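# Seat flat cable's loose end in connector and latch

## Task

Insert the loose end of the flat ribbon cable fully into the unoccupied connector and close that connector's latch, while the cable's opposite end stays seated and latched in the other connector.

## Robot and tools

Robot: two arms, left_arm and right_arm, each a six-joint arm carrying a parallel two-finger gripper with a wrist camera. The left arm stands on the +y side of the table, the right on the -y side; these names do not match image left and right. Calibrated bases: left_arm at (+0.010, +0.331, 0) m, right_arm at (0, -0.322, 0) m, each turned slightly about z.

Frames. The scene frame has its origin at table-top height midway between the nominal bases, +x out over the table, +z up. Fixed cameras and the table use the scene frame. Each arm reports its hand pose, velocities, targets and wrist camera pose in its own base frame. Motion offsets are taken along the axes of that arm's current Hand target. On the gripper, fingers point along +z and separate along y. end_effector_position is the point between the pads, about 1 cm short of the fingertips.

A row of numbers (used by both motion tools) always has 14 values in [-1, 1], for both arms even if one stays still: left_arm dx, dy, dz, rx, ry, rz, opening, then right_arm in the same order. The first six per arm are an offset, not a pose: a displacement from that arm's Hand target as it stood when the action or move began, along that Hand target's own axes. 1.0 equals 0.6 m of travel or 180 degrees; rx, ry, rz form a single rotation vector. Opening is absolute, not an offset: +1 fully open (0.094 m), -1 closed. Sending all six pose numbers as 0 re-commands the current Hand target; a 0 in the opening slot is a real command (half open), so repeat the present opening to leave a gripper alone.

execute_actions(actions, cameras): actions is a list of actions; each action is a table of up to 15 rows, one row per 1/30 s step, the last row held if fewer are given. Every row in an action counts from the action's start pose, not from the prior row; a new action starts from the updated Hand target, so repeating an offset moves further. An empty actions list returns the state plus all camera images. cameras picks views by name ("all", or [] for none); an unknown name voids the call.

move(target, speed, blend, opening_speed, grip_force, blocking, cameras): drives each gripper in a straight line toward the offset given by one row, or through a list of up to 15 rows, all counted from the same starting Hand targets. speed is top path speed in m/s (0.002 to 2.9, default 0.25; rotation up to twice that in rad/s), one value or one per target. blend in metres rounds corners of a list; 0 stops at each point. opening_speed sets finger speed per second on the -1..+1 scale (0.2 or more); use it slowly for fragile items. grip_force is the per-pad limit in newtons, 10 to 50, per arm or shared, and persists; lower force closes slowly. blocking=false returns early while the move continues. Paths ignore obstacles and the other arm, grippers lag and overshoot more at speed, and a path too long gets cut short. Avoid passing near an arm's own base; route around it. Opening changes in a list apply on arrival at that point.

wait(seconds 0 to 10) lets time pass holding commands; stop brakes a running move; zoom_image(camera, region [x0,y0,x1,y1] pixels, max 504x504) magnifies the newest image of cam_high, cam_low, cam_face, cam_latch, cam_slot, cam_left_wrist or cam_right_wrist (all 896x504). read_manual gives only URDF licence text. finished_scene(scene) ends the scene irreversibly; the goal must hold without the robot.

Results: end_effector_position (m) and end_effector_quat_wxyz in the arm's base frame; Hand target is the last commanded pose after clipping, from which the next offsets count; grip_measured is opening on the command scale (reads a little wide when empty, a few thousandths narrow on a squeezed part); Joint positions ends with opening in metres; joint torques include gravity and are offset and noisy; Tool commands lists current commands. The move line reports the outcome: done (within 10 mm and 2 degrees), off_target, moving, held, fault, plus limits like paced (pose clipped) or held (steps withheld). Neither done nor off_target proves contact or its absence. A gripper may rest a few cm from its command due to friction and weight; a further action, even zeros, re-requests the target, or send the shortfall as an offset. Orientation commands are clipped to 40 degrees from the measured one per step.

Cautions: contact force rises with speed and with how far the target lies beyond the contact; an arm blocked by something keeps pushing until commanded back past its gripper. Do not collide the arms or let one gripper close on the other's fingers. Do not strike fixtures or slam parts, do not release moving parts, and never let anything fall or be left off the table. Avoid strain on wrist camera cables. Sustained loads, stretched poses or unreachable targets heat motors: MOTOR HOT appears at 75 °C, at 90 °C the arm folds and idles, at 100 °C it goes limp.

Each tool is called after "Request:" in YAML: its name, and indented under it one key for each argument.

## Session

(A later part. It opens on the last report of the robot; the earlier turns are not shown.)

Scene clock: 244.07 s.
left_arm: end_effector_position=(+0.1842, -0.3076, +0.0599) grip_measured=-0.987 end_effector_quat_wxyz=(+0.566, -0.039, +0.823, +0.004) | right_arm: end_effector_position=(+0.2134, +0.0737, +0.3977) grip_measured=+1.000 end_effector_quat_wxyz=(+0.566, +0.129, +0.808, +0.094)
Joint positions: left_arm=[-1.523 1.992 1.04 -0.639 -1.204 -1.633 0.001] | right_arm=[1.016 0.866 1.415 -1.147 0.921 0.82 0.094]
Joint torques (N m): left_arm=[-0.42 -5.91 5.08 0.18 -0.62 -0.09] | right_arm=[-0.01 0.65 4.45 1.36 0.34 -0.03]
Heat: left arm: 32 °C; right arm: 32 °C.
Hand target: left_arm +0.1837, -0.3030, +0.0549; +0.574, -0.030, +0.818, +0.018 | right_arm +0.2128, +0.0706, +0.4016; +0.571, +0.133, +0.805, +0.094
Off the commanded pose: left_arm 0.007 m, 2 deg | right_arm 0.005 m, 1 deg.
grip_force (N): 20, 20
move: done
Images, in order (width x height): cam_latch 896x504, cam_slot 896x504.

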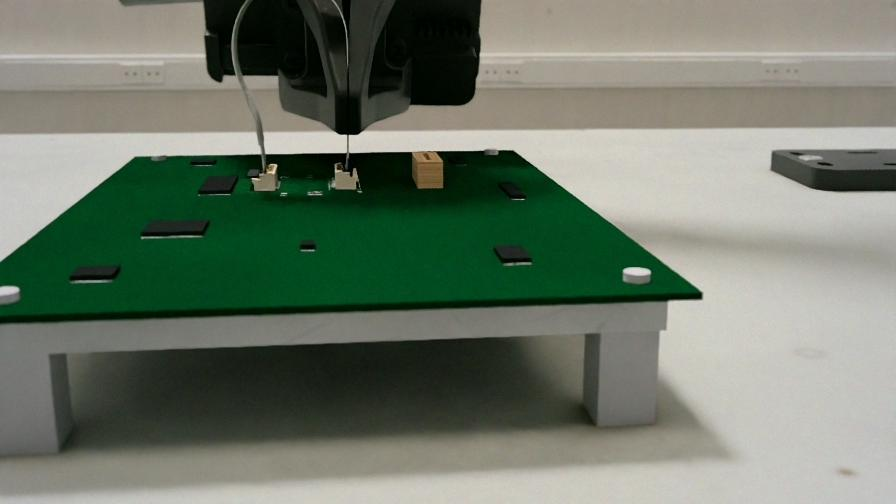

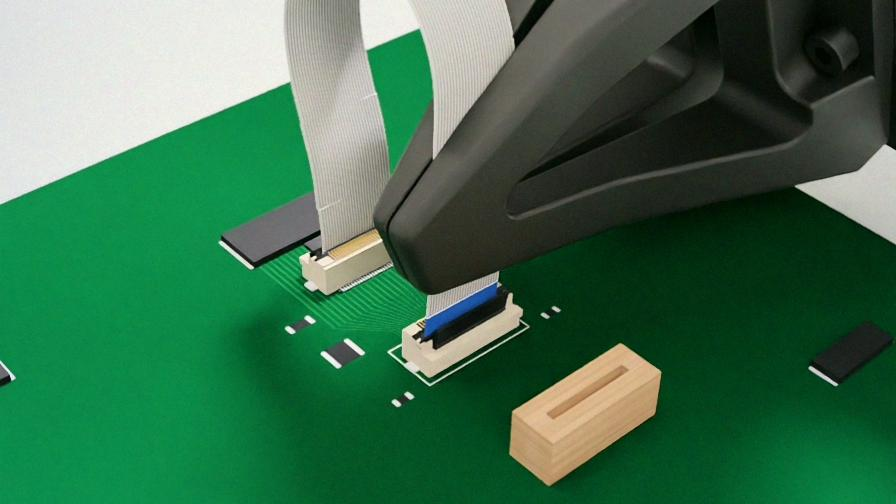

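Request:
zoom_image:
  camera: "cam_slot"
  region: [400, 300, 450, 350]

Request:
zoom_image:
  camera: "cam_slot"
  region: [475, 265, 525, 315]

Request:
zoom_image:
  camera: "cam_latch"
  region: [325, 150, 365, 190]

Scaled by 10.080 from the camera's 896x504 image, which has a finer 1280x720 frame.

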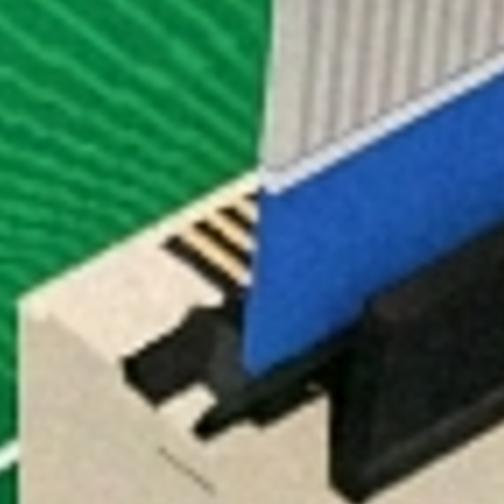

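Scaled by 10.080 from the camera's 896x504 image, which has a finer 1280x720 frame.

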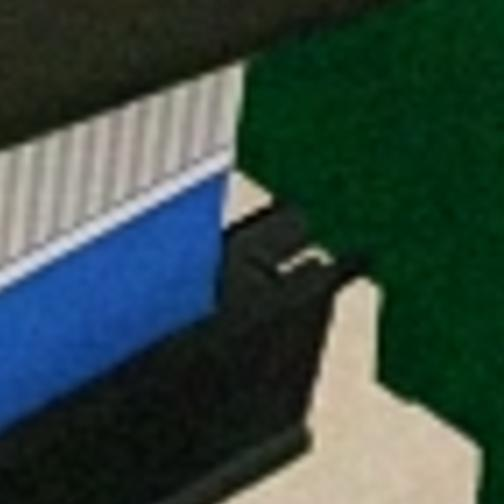

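Scaled by 12.600 from the camera's 896x504 image, which has a finer 1280x720 frame.

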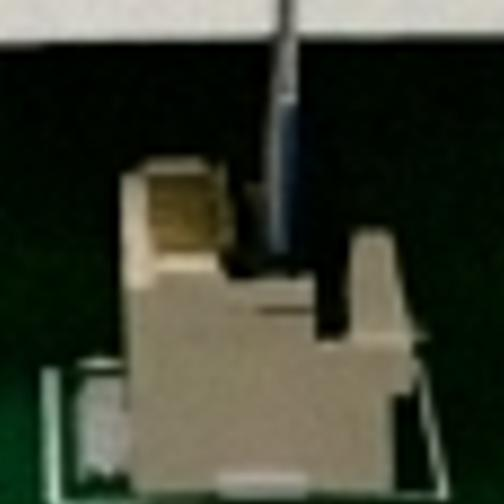

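Request:
wait:
  seconds: 0
  cameras: ["cam_left_wrist", "cam_high", "cam_low"]

Scene clock: 255.37 s.
left_arm: end_effector_position=(+0.1842, -0.3076, +0.0599) grip_measured=-0.987 end_effector_quat_wxyz=(+0.566, -0.039, +0.823, +0.004) | right_arm: end_effector_position=(+0.2134, +0.0737, +0.3977) grip_measured=+1.000 end_effector_quat_wxyz=(+0.566, +0.129, +0.808, +0.094)
Joint positions: left_arm=[-1.523 1.992 1.04 -0.639 -1.204 -1.633 0.001] | right_arm=[1.016 0.866 1.415 -1.147 0.921 0.82 0.094]
Joint torques (N m): left_arm=[-0.35 -5.87 4.94 0.14 -0.62 -0.14] | right_arm=[-0.01 0.65 4.46 1.36 0.33 -0.03]
Heat: left arm: 31 °C; right arm: 32 °C.
Hand target: left_arm +0.1837, -0.3030, +0.0549; +0.574, -0.030, +0.818, +0.018 | right_arm +0.2128, +0.0706, +0.4016; +0.571, +0.133, +0.805, +0.094
Tool commands: left_gripper/opening=-1.0 right_gripper/opening=+1.0
Off the commanded pose: left_arm 0.007 m, 2 deg | right_arm 0.005 m, 1 deg.
grip_force (N): 20, 20
Images, in order (width x height): cam_high 896x504, cam_low 896x504, cam_left_wrist 896x504.

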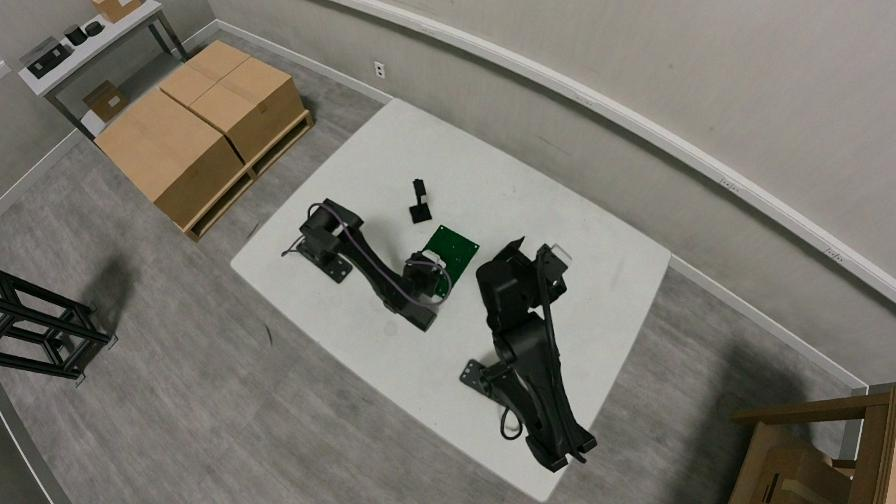

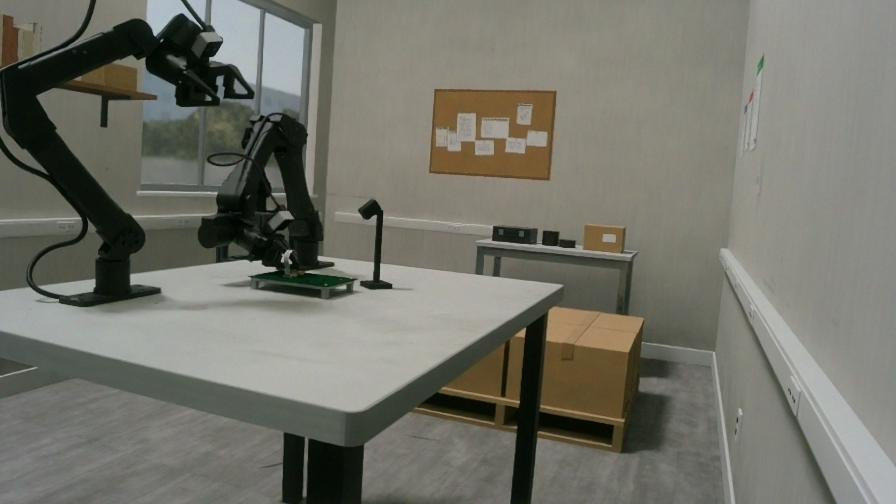

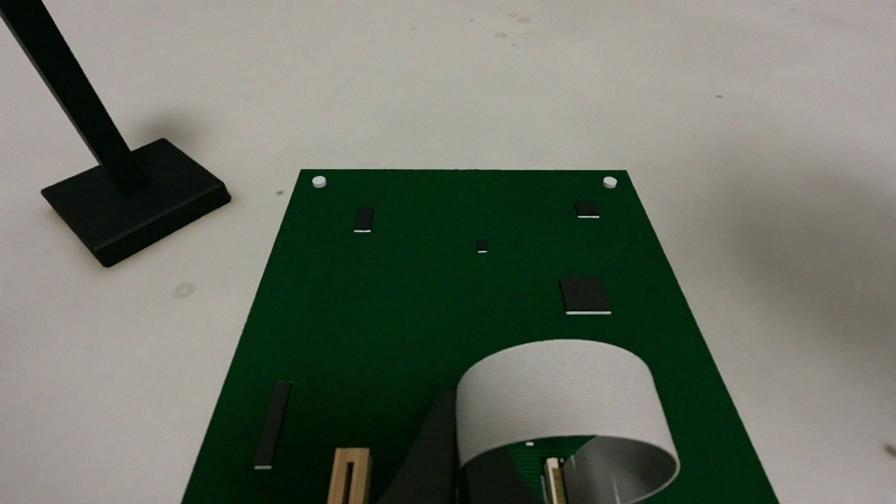

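Request:
move:
  target:
    - [0.0046,0.0008,0.0017,-0.0011,-0.0003,0.014,-1,0,0,0,0,0,0,1]
    - [0.0046,0.0008,0.0017,-0.0011,-0.0003,-0.009,-1,0,0,0,0,0,0,1]
    - [0.0046,0.0008,0.0017,-0.0011,-0.0003,0.003,-1,0,0,0,0,0,0,1]
  speed: 0.03
  cameras: ["cam_slot", "cam_latch"]

Request:
zoom_image:
  camera: "cam_slot"
  region: [390, 220, 550, 380]

Request:
zoom_image:
  camera: "cam_latch"
  region: [325, 130, 385, 190]

Scene clock: 264.33 s.
left_arm: end_effector_position=(+0.1849, -0.3062, +0.0594) grip_measured=-0.987 end_effector_quat_wxyz=(+0.572, -0.044, +0.819, +0.004) | right_arm: end_effector_position=(+0.2134, +0.0737, +0.3977) grip_measured=+1.000 end_effector_quat_wxyz=(+0.566, +0.129, +0.808, +0.094)
Joint positions: left_arm=[-1.523 2.001 1.04 -0.646 -1.217 -1.656 0.001] | right_arm=[1.016 0.866 1.415 -1.147 0.921 0.82 0.094]
Joint torques (N m): left_arm=[-0.4 -5.72 5.07 0.18 -0.51 0.1] | right_arm=[-0.01 0.66 4.45 1.36 0.34 -0.03]
Heat: left arm: 31 °C; right arm: 32 °C.
Hand target: left_arm +0.1837, -0.3026, +0.0520; +0.574, -0.027, +0.818, +0.022 | right_arm +0.2128, +0.0706, +0.4016; +0.571, +0.133, +0.805, +0.094
Off the commanded pose: left_arm 0.008 m, 3 deg | right_arm 0.005 m, 1 deg.
grip_force (N): 20, 20
move: off_target (left_arm)
Images, in order (width x height): cam_latch 896x504, cam_slot 896x504.

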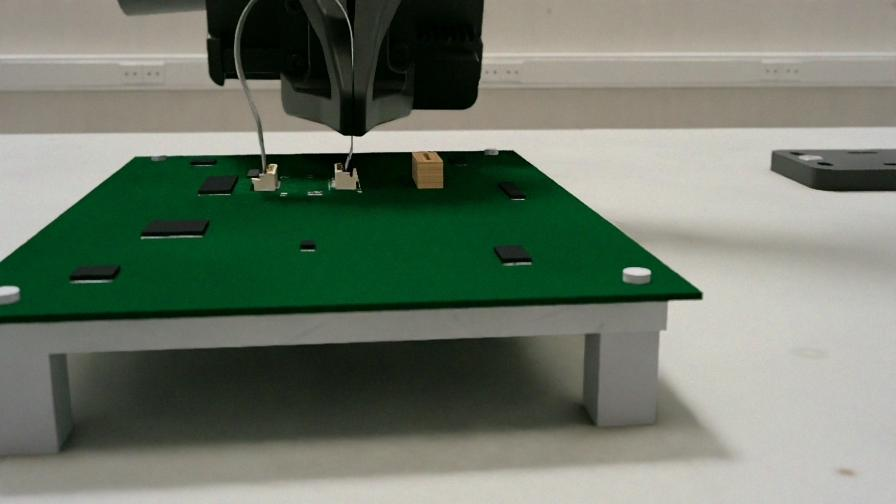

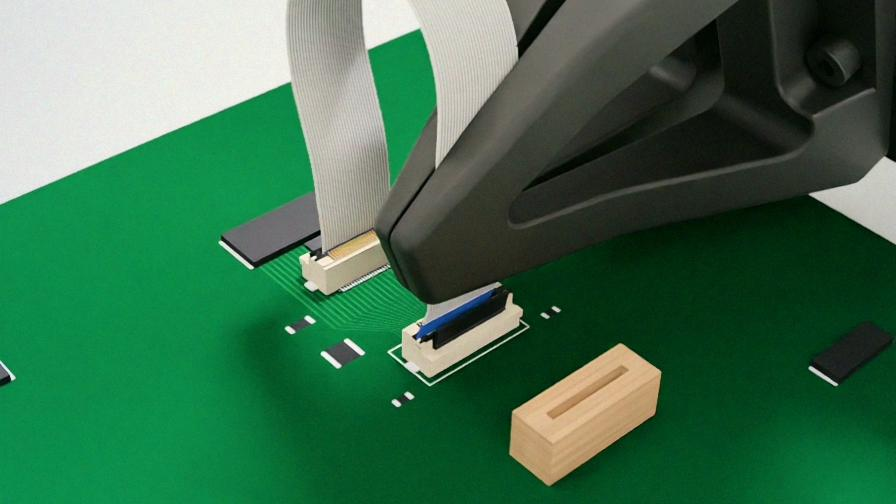

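Scaled by 3.150 from the camera's 896x504 image, which has a finer 1280x720 frame.

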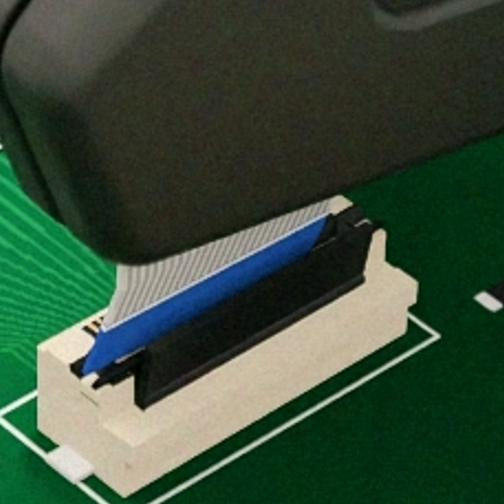

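Scaled by 8.400 from the camera's 896x504 image, which has a finer 1280x720 frame.

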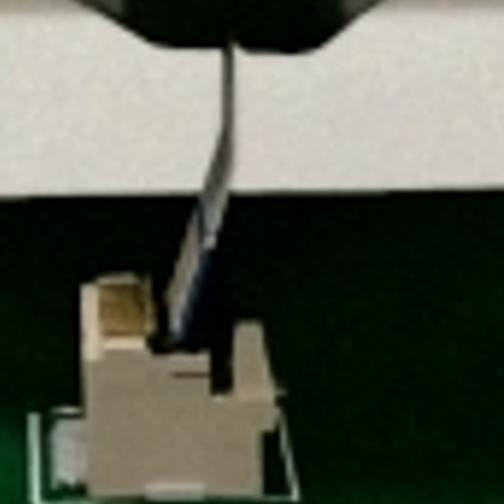

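Request:
move:
  target: [-0.031,-0.0053,-0.0114,0.0075,0.002,-0.0207,-1,0,0,0,0,0,0,1]
  speed: 0.05

Request:
move:
  target: [-0.0093,-0.0016,-0.0034,0.0022,0.0006,-0.0062,-1,0,0,0,0,0,0,1]
  speed: 0.03

Scene clock: 266.67 s.
left_arm: end_effector_position=(+0.1842, -0.3067, +0.0600) grip_measured=-0.987 end_effector_quat_wxyz=(+0.567, -0.046, +0.823, +0.001) | right_arm: end_effector_position=(+0.2134, +0.0737, +0.3977) grip_measured=+1.000 end_effector_quat_wxyz=(+0.566, +0.129, +0.808, +0.094)
Joint positions: left_arm=[-1.523 1.992 1.04 -0.646 -1.205 -1.654 0.001] | right_arm=[1.016 0.866 1.415 -1.147 0.921 0.82 0.094]
Joint torques (N m): left_arm=[-0.29 -10.1 4.96 0.18 -0.63 0.08] | right_arm=[0.01 0.66 4.45 1.36 0.33 -0.03]
Heat: left arm: 31 °C; right arm: 32 °C.
Hand target: left_arm +0.1838, -0.3058, +0.0718; +0.572, -0.047, +0.819, -0.006 | right_arm +0.2128, +0.0706, +0.4016; +0.571, +0.133, +0.805, +0.094
Off the commanded pose: left_arm 0.012 m, 1 deg | right_arm 0.005 m, 1 deg.
grip_force (N): 20, 20
move: off_target (left_arm)

Scene clock: 267.43 s.
left_arm: end_effector_position=(+0.1834, -0.3078, +0.0638) grip_measured=-0.987 end_effector_quat_wxyz=(+0.562, -0.052, +0.826, -0.007) | right_arm: end_effector_position=(+0.2134, +0.0737, +0.3977) grip_measured=+1.000 end_effector_quat_wxyz=(+0.566, +0.129, +0.808, +0.094)
Joint positions: left_arm=[-1.523 1.973 1.04 -0.646 -1.193 -1.654 0.001] | right_arm=[1.016 0.866 1.415 -1.147 0.921 0.82 0.094]
Joint torques (N m): left_arm=[-0.18 -10.17 4.92 0.19 -0.66 0.04] | right_arm=[-0.01 0.65 4.45 1.36 0.33 -0.03]
Heat: left arm: 31 °C; right arm: 32 °C.
Hand target: left_arm +0.1839, -0.3064, +0.0778; +0.572, -0.053, +0.819, -0.015 | right_arm +0.2128, +0.0706, +0.4016; +0.571, +0.133, +0.805, +0.094
Off the commanded pose: left_arm 0.014 m, 2 deg | right_arm 0.005 m, 1 deg.
grip_force (N): 20, 20
move: off_target (left_arm)

Request:
wait:
  seconds: 0
  cameras: ["cam_slot", "cam_latch", "cam_face"]

Request:
zoom_image:
  camera: "cam_slot"
  region: [400, 300, 450, 350]

Request:
zoom_image:
  camera: "cam_slot"
  region: [475, 265, 525, 315]

Request:
zoom_image:
  camera: "cam_latch"
  region: [325, 150, 365, 190]

Request:
zoom_image:
  camera: "cam_slot"
  region: [390, 220, 550, 380]

Scene clock: 268.63 s.
left_arm: end_effector_position=(+0.1834, -0.3078, +0.0637) grip_measured=-0.987 end_effector_quat_wxyz=(+0.561, -0.052, +0.826, -0.007) | right_arm: end_effector_position=(+0.2134, +0.0737, +0.3977) grip_measured=+1.000 end_effector_quat_wxyz=(+0.566, +0.129, +0.808, +0.094)
Joint positions: left_arm=[-1.523 1.973 1.04 -0.646 -1.192 -1.654 0.001] | right_arm=[1.016 0.866 1.415 -1.147 0.921 0.82 0.094]
Joint torques (N m): left_arm=[-0.18 -10.25 4.88 0.25 -0.69 0.09] | right_arm=[0.01 0.66 4.46 1.36 0.34 -0.03]
Heat: left arm: 31 °C; right arm: 32 °C.
Hand target: left_arm +0.1839, -0.3064, +0.0778; +0.572, -0.053, +0.819, -0.015 | right_arm +0.2128, +0.0706, +0.4016; +0.571, +0.133, +0.805, +0.094
Tool commands: left_gripper/opening=-1.0 right_gripper/opening=+1.0
Off the commanded pose: left_arm 0.014 m, 2 deg | right_arm 0.005 m, 1 deg.
grip_force (N): 20, 20
Images, in order (width x height): cam_face 896x504, cam_latch 896x504, cam_slot 896x504.

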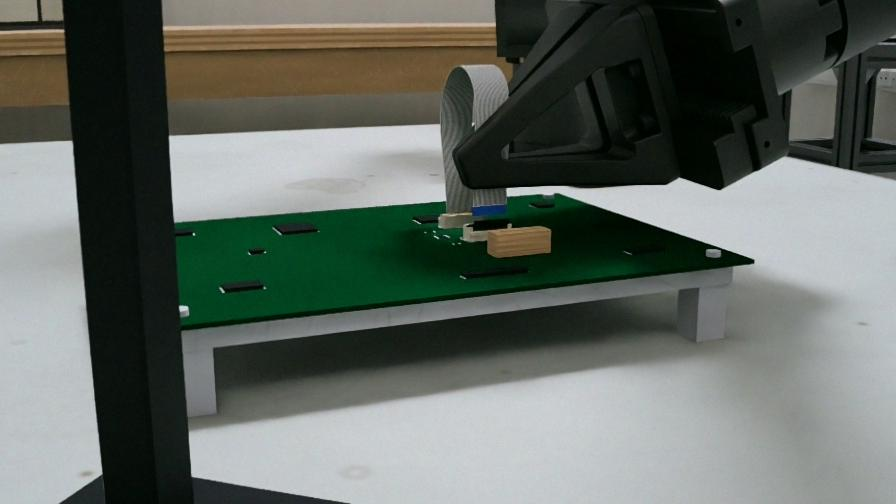

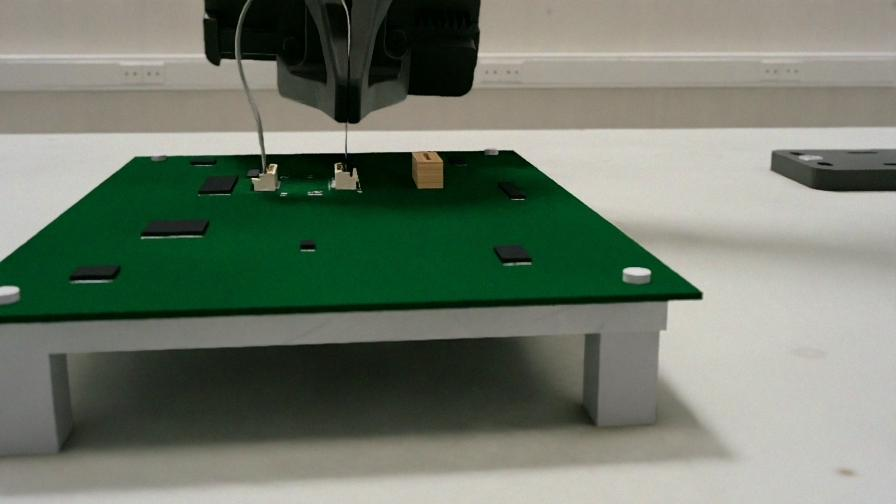

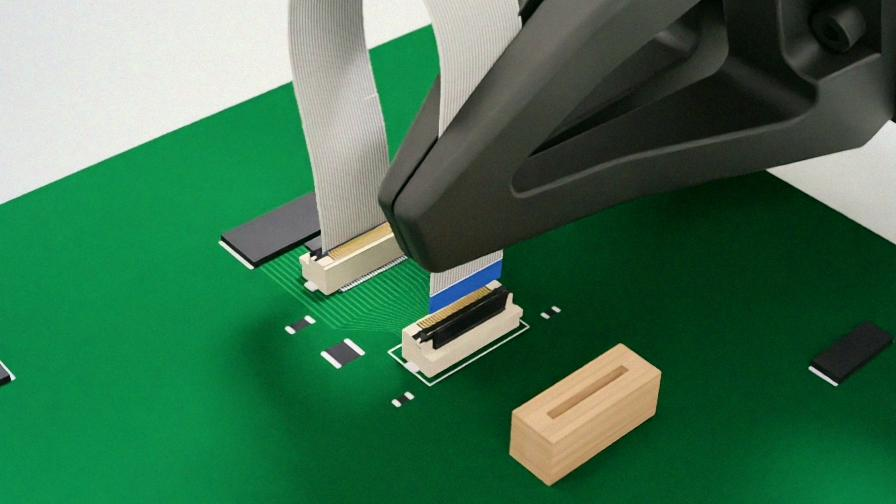

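Scaled by 10.080 from the camera's 896x504 image, which has a finer 1280x720 frame.

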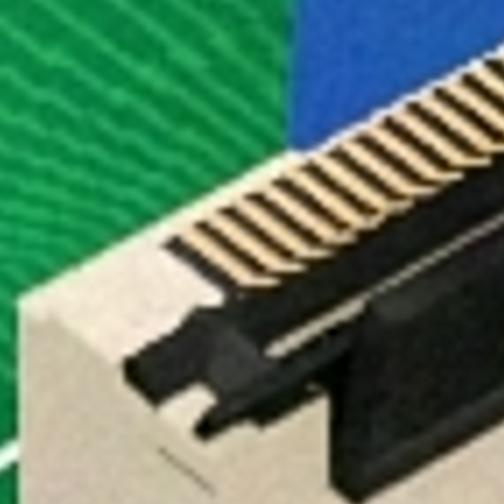

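Scaled by 10.080 from the camera's 896x504 image, which has a finer 1280x720 frame.

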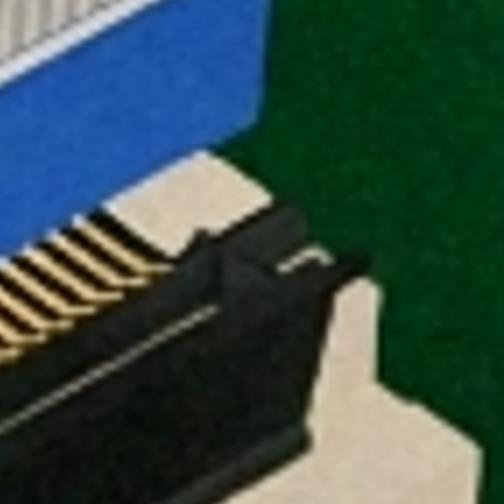

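Scaled by 12.600 from the camera's 896x504 image, which has a finer 1280x720 frame.

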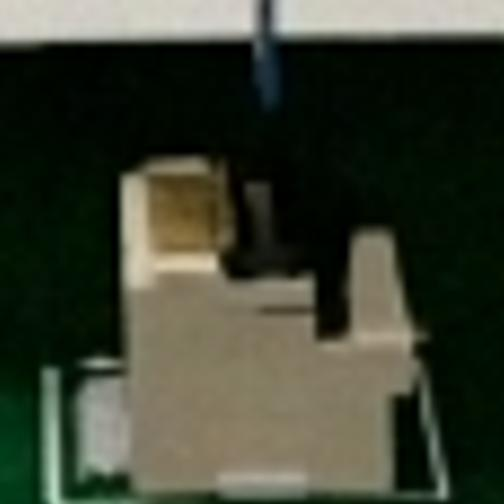

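Scaled by 3.150 from the camera's 896x504 image, which has a finer 1280x720 frame.

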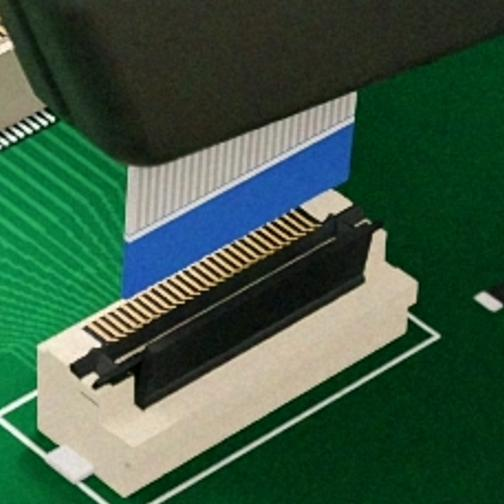

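Request:
move:
  target: [0.0009,-0.0095,-0.0006,0.0046,0.0012,-0.0126,-1,0,0,0,0,0,0,1]
  speed: 0.03

Scene clock: 278.60 s.
left_arm: end_effector_position=(+0.1833, -0.3102, +0.0632) grip_measured=-0.987 end_effector_quat_wxyz=(+0.560, -0.057, +0.826, -0.014) | right_arm: end_effector_position=(+0.2134, +0.0737, +0.3977) grip_measured=+1.000 end_effector_quat_wxyz=(+0.566, +0.129, +0.808, +0.094)
Joint positions: left_arm=[-1.523 1.973 1.04 -0.628 -1.189 -1.654 0.001] | right_arm=[1.016 0.866 1.415 -1.147 0.921 0.82 0.094]
Joint torques (N m): left_arm=[-0.47 -10.25 5.14 0.38 -0.71 0.04] | right_arm=[-0.01 0.65 4.45 1.36 0.34 -0.03]
Heat: left arm: 33 °C; right arm: 32 °C.
Hand target: left_arm +0.1837, -0.3122, +0.0778; +0.570, -0.065, +0.818, -0.032 | right_arm +0.2128, +0.0706, +0.4016; +0.571, +0.133, +0.805, +0.094
Off the commanded pose: left_arm 0.015 m, 3 deg | right_arm 0.005 m, 1 deg.
grip_force (N): 20, 20
move: off_target (left_arm)

Request:
move:
  target: [0.0027,0.0047,0.0014,-0.0011,-0.0003,0.012,-1,0,0,0,0,0,0,1]
  speed: 0.03

Scene clock: 280.97 s.
left_arm: end_effector_position=(+0.1833, -0.3104, +0.0632) grip_measured=-0.987 end_effector_quat_wxyz=(+0.560, -0.047, +0.827, -0.008) | right_arm: end_effector_position=(+0.2134, +0.0737, +0.3977) grip_measured=+1.000 end_effector_quat_wxyz=(+0.566, +0.129, +0.808, +0.094)
Joint positions: left_arm=[-1.523 1.973 1.04 -0.627 -1.189 -1.63 0.001] | right_arm=[1.016 0.866 1.415 -1.147 0.921 0.82 0.094]
Joint torques (N m): left_arm=[-0.36 -10.02 4.42 0.4 -0.72 0.05] | right_arm=[0.01 0.65 4.46 1.36 0.33 -0.04]
Heat: left arm: 33 °C; right arm: 32 °C.
Hand target: left_arm +0.1838, -0.3096, +0.0757; +0.571, -0.050, +0.819, -0.020 | right_arm +0.2128, +0.0706, +0.4016; +0.571, +0.133, +0.805, +0.094
Off the commanded pose: left_arm 0.013 m, 2 deg | right_arm 0.005 m, 1 deg.
grip_force (N): 20, 20
move: off_target (left_arm)

Request:
move:
  target: [0.0016,0.0028,0.0008,-0.0007,-0.0002,0.0018,-1,0,0,0,0,0,0,1]
  speed: 0.03

Scene clock: 282.60 s.
left_arm: end_effector_position=(+0.1832, -0.3079, +0.0615) grip_measured=-0.987 end_effector_quat_wxyz=(+0.560, -0.045, +0.827, -0.005) | right_arm: end_effector_position=(+0.2134, +0.0737, +0.3977) grip_measured=+1.000 end_effector_quat_wxyz=(+0.566, +0.129, +0.808, +0.094)
Joint positions: left_arm=[-1.523 1.973 1.031 -0.626 -1.189 -1.629 0.001] | right_arm=[1.016 0.866 1.415 -1.147 0.921 0.82 0.094]
Joint torques (N m): left_arm=[-0.32 -9.89 4.68 0.37 -0.68 0.07] | right_arm=[0.01 0.65 4.46 1.36 0.34 -0.04]
Heat: left arm: 33 °C; right arm: 32 °C.
Hand target: left_arm +0.1838, -0.3079, +0.0744; +0.571, -0.049, +0.819, -0.017 | right_arm +0.2128, +0.0706, +0.4016; +0.571, +0.133, +0.805, +0.094
Off the commanded pose: left_arm 0.013 m, 2 deg | right_arm 0.005 m, 1 deg.
grip_force (N): 20, 20
move: off_target (left_arm)

Request:
move:
  target: [-0.0017,-0.0013,-0.0001,0.0007,-0.0017,-0.0018,-1,0,0,0,0,0,0,1]
  speed: 0.03

Scene clock: 284.90 s.
left_arm: end_effector_position=(+0.1832, -0.3083, +0.0615) grip_measured=-0.987 end_effector_quat_wxyz=(+0.560, -0.046, +0.827, -0.006) | right_arm: end_effector_position=(+0.2134, +0.0737, +0.3977) grip_measured=+1.000 end_effector_quat_wxyz=(+0.566, +0.129, +0.808, +0.094)
Joint positions: left_arm=[-1.523 1.973 1.031 -0.623 -1.189 -1.629 0.001] | right_arm=[1.016 0.866 1.415 -1.147 0.921 0.82 0.094]
Joint torques (N m): left_arm=[-0.47 -10 4.74 0.39 -0.78 0.05] | right_arm=[0.01 0.65 4.46 1.35 0.33 -0.04]
Heat: left arm: 33 °C; right arm: 32 °C.
Hand target: left_arm +0.1841, -0.3086, +0.0755; +0.573, -0.050, +0.818, -0.020 | right_arm +0.2128, +0.0706, +0.4016; +0.571, +0.133, +0.805, +0.094
Off the commanded pose: left_arm 0.014 m, 3 deg | right_arm 0.005 m, 1 deg.
grip_force (N): 20, 20
move: off_target (left_arm)

Request:
move:
  target: [-0.0017,-0.001,-0.0001,0.0005,-0.0019,-0.0013,-1,0,0,0,0,0,0,1]
  speed: 0.03

Scene clock: 287.57 s.
left_arm: end_effector_position=(+0.1833, -0.3086, +0.0617) grip_measured=-0.987 end_effector_quat_wxyz=(+0.561, -0.046, +0.827, -0.007) | right_arm: end_effector_position=(+0.2134, +0.0737, +0.3977) grip_measured=+1.000 end_effector_quat_wxyz=(+0.566, +0.129, +0.808, +0.094)
Joint positions: left_arm=[-1.523 1.973 1.031 -0.621 -1.191 -1.629 0.001] | right_arm=[1.016 0.866 1.415 -1.147 0.921 0.82 0.094]
Joint torques (N m): left_arm=[-0.51 -9.94 4.83 0.44 -0.79 0.05] | right_arm=[0.01 0.65 4.46 1.36 0.33 -0.03]
Heat: left arm: 34 °C; right arm: 32 °C.
Hand target: left_arm +0.1844, -0.3091, +0.0765; +0.576, -0.052, +0.816, -0.021 | right_arm +0.2128, +0.0706, +0.4016; +0.571, +0.133, +0.805, +0.094
Off the commanded pose: left_arm 0.015 m, 3 deg | right_arm 0.005 m, 1 deg.
grip_force (N): 20, 20
move: off_target (left_arm)

Request:
move:
  target: [0.0168,0.0032,0.0068,-0.0045,-0.0031,0.0124,-1,0,0,0,0,0,0,1]
  speed: 0.03
  cameras: ["cam_slot", "cam_latch"]

Request:
zoom_image:
  camera: "cam_slot"
  region: [390, 220, 550, 380]

Request:
zoom_image:
  camera: "cam_latch"
  region: [325, 150, 365, 190]

Scene clock: 289.53 s.
left_arm: end_effector_position=(+0.1838, -0.3086, +0.0630) grip_measured=-0.987 end_effector_quat_wxyz=(+0.564, -0.046, +0.825, -0.007) | right_arm: end_effector_position=(+0.2134, +0.0737, +0.3977) grip_measured=+1.000 end_effector_quat_wxyz=(+0.566, +0.129, +0.808, +0.094)
Joint positions: left_arm=[-1.523 1.973 1.031 -0.62 -1.198 -1.629 0.001] | right_arm=[1.016 0.866 1.415 -1.147 0.921 0.82 0.094]
Joint torques (N m): left_arm=[-0.32 -6.71 5.33 0.37 -0.85 0.03] | right_arm=[-0.01 0.66 4.46 1.36 0.33 -0.03]
Heat: left arm: 34 °C; right arm: 32 °C.
Hand target: left_arm +0.1848, -0.3082, +0.0655; +0.580, -0.040, +0.814, -0.004 | right_arm +0.2128, +0.0706, +0.4016; +0.571, +0.133, +0.805, +0.094
Off the commanded pose: left_arm 0.003 m, 2 deg | right_arm 0.005 m, 1 deg.
grip_force (N): 20, 20
move: done
Images, in order (width x height): cam_latch 896x504, cam_slot 896x504.

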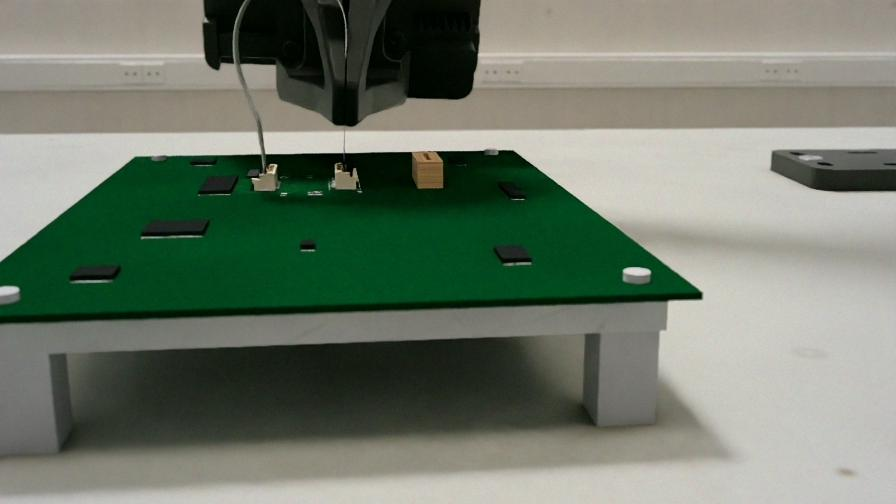

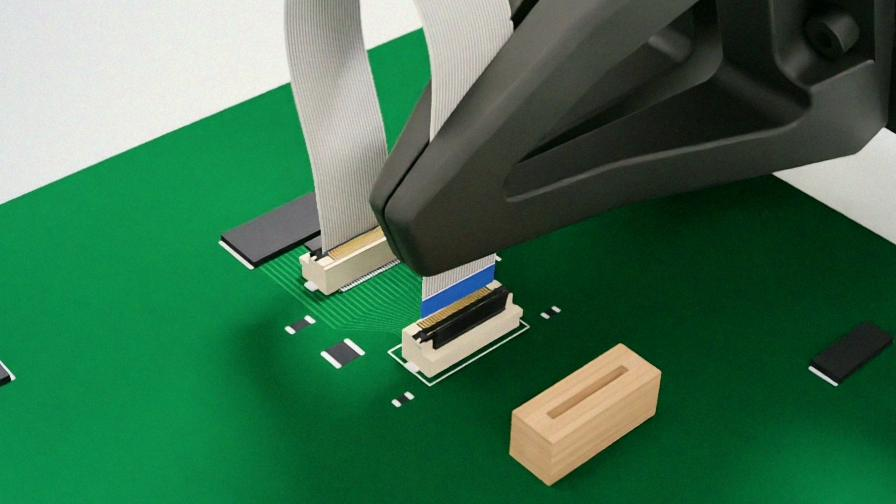

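Scaled by 3.150 from the camera's 896x504 image, which has a finer 1280x720 frame.

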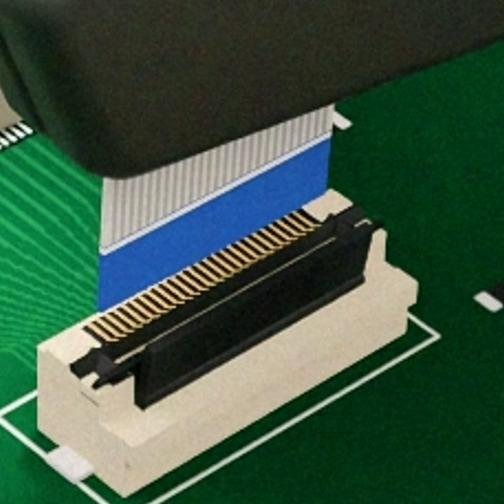

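Scaled by 12.600 from the camera's 896x504 image, which has a finer 1280x720 frame.

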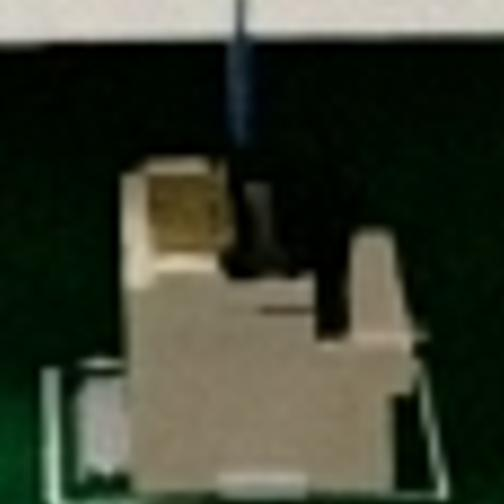

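Request:
move:
  target: [0.0059,0.0005,0,-0.0006,0.0064,0.0004,-1,0,0,0,0,0,0,1]
  speed: 0.03

Scene clock: 293.10 s.
left_arm: end_effector_position=(+0.1834, -0.3087, +0.0618) grip_measured=-0.987 end_effector_quat_wxyz=(+0.561, -0.046, +0.826, -0.007) | right_arm: end_effector_position=(+0.2134, +0.0737, +0.3977) grip_measured=+1.000 end_effector_quat_wxyz=(+0.566, +0.129, +0.808, +0.094)
Joint positions: left_arm=[-1.523 1.973 1.031 -0.62 -1.191 -1.629 0.001] | right_arm=[1.016 0.866 1.415 -1.147 0.921 0.82 0.094]
Joint torques (N m): left_arm=[-0.31 -6.71 5.16 0.36 -0.67 -0.01] | right_arm=[-0.01 0.66 4.45 1.36 0.33 -0.04]
Heat: left arm: 34 °C; right arm: 32 °C.
Hand target: left_arm +0.1837, -0.3081, +0.0621; +0.571, -0.040, +0.820, -0.003 | right_arm +0.2128, +0.0706, +0.4016; +0.571, +0.133, +0.805, +0.094
Off the commanded pose: left_arm 0.001 m, 2 deg | right_arm 0.005 m, 1 deg.
grip_force (N): 20, 20
move: done

Request:
move:
  target: [0.0078,0.0013,0.0029,-0.0018,-0.0005,0.0052,-1,0,0,0,0,0,0,1]
  speed: 0.02
  cameras: ["cam_slot", "cam_latch"]

Request:
zoom_image:
  camera: "cam_slot"
  region: [390, 220, 550, 380]

Request:
zoom_image:
  camera: "cam_latch"
  region: [325, 150, 365, 190]

Scene clock: 296.03 s.
left_arm: end_effector_position=(+0.1833, -0.3081, +0.0586) grip_measured=-0.987 end_effector_quat_wxyz=(+0.561, -0.043, +0.827, -0.002) | right_arm: end_effector_position=(+0.2134, +0.0737, +0.3977) grip_measured=+1.000 end_effector_quat_wxyz=(+0.566, +0.129, +0.808, +0.094)
Joint positions: left_arm=[-1.523 1.983 1.031 -0.62 -1.191 -1.629 0.001] | right_arm=[1.016 0.866 1.415 -1.147 0.921 0.82 0.094]
Joint torques (N m): left_arm=[-0.36 -6.13 5.3 0.37 -0.69 0.04] | right_arm=[0.01 0.65 4.46 1.36 0.33 -0.04]
Heat: left arm: 34 °C; right arm: 32 °C.
Hand target: left_arm +0.1836, -0.3076, +0.0571; +0.572, -0.035, +0.819, +0.004 | right_arm +0.2128, +0.0706, +0.4016; +0.571, +0.133, +0.805, +0.094
Off the commanded pose: left_arm 0.002 m, 2 deg | right_arm 0.005 m, 1 deg.
grip_force (N): 20, 20
move: done
Images, in order (width x height): cam_latch 896x504, cam_slot 896x504.

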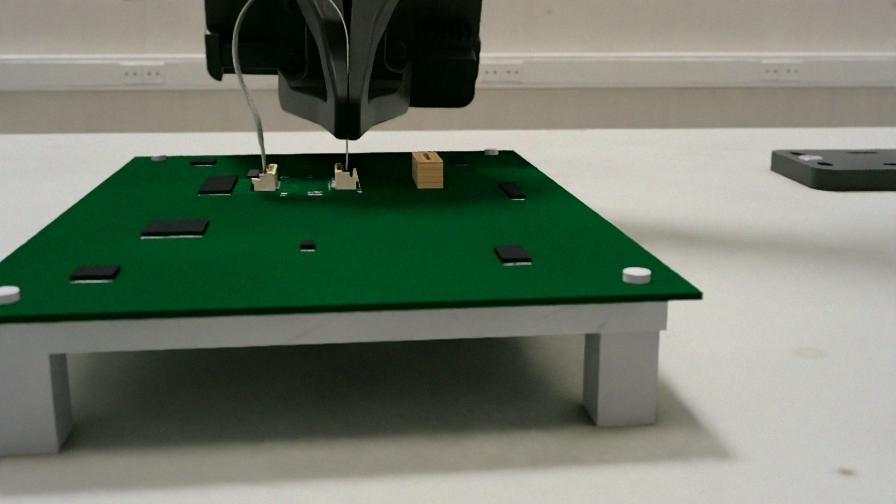

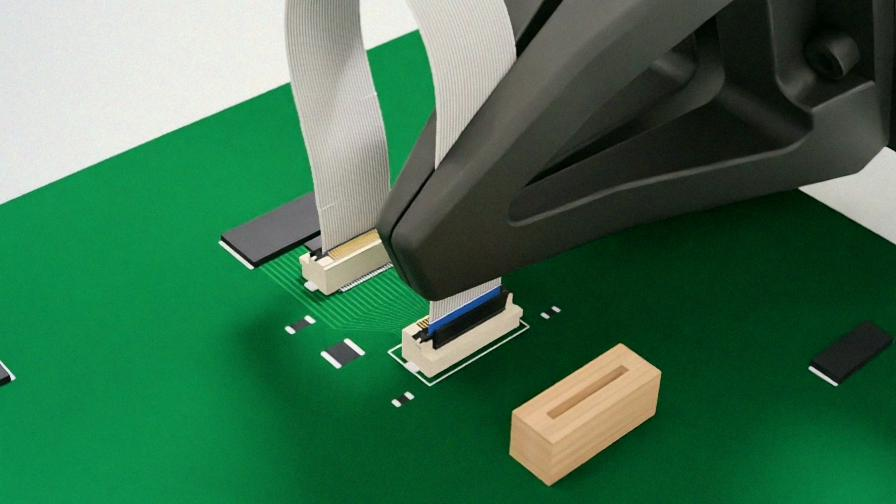

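Scaled by 3.150 from the camera's 896x504 image, which has a finer 1280x720 frame.

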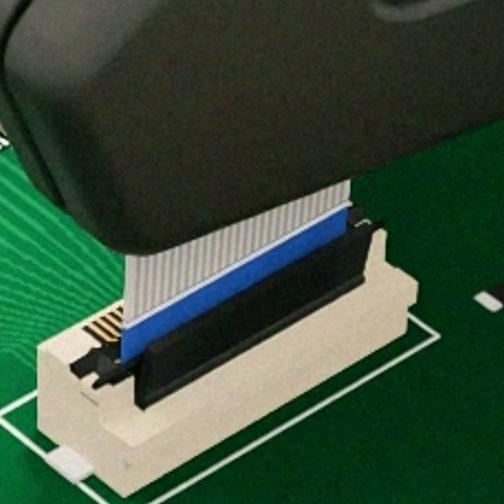

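Scaled by 12.600 from the camera's 896x504 image, which has a finer 1280x720 frame.

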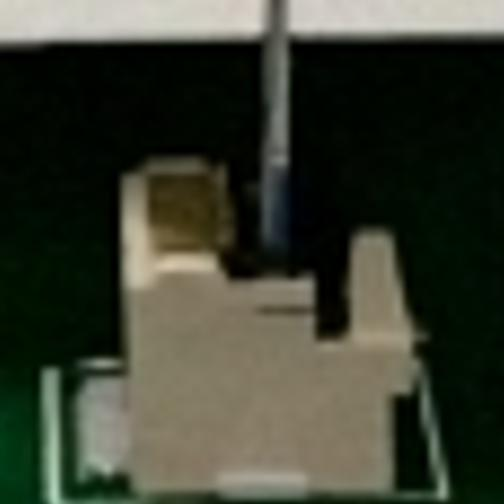

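Request:
move:
  target: [0.0062,0.0011,0.0023,-0.0015,-0.0004,0.0041,-1,0,0,0,0,0,0,1]
  speed: 0.02
  cameras: ["cam_slot", "cam_latch"]

Request:
zoom_image:
  camera: "cam_slot"
  region: [390, 220, 550, 380]

Request:
zoom_image:
  camera: "cam_latch"
  region: [325, 130, 385, 190]

Scene clock: 298.23 s.
left_arm: end_effector_position=(+0.1835, -0.3079, +0.0566) grip_measured=-0.987 end_effector_quat_wxyz=(+0.564, -0.041, +0.825, +0.001) | right_arm: end_effector_position=(+0.2134, +0.0737, +0.3977) grip_measured=+1.000 end_effector_quat_wxyz=(+0.566, +0.129, +0.808, +0.094)
Joint positions: left_arm=[-1.524 1.994 1.031 -0.618 -1.197 -1.629 0.001] | right_arm=[1.016 0.866 1.415 -1.147 0.921 0.82 0.094]
Joint torques (N m): left_arm=[-0.42 -5.9 5.39 0.33 -0.64 0.02] | right_arm=[0.01 0.65 4.45 1.36 0.33 -0.04]
Heat: left arm: 33 °C; right arm: 32 °C.
Hand target: left_arm +0.1836, -0.3071, +0.0531; +0.572, -0.031, +0.819, +0.009 | right_arm +0.2128, +0.0706, +0.4016; +0.571, +0.133, +0.805, +0.094
Off the commanded pose: left_arm 0.004 m, 2 deg | right_arm 0.005 m, 1 deg.
grip_force (N): 20, 20
move: done
Images, in order (width x height): cam_latch 896x504, cam_slot 896x504.

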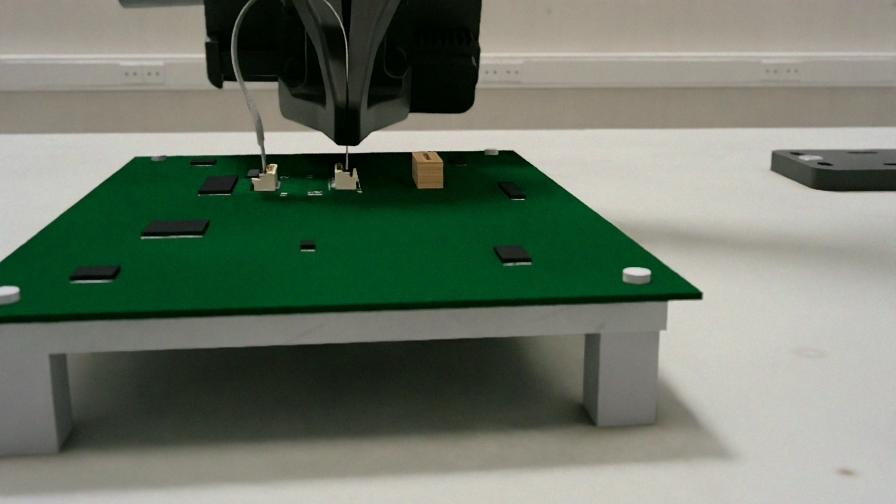

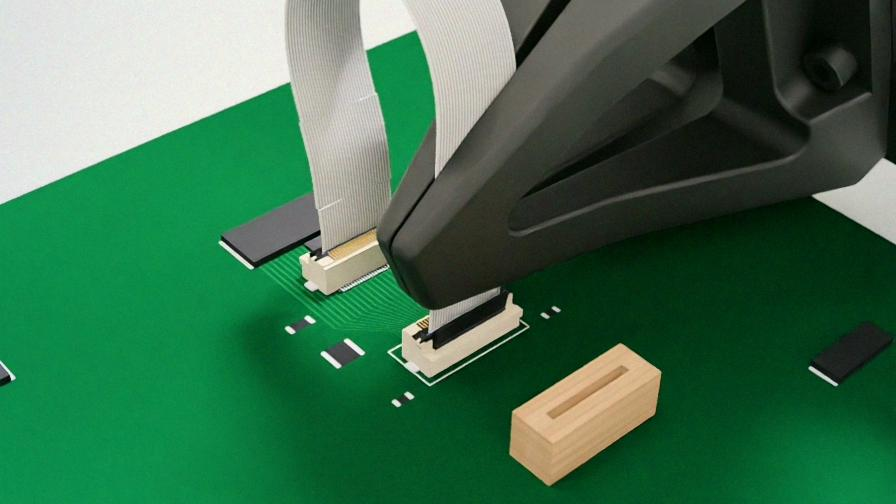

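Scaled by 3.150 from the camera's 896x504 image, which has a finer 1280x720 frame.

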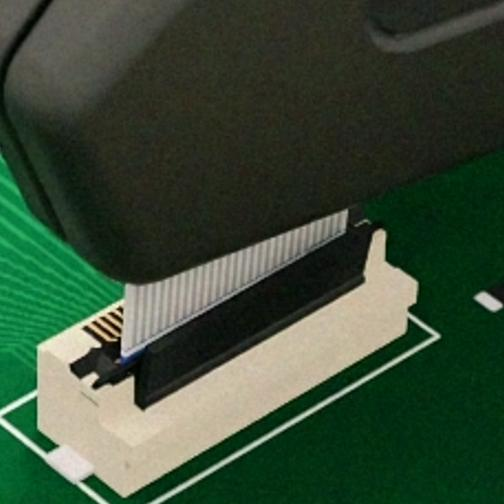

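Scaled by 8.400 from the camera's 896x504 image, which has a finer 1280x720 frame.

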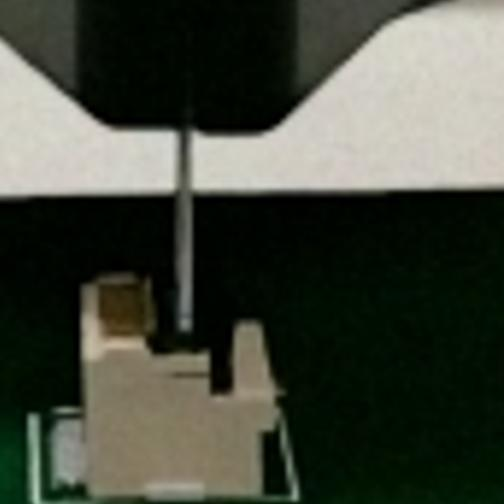

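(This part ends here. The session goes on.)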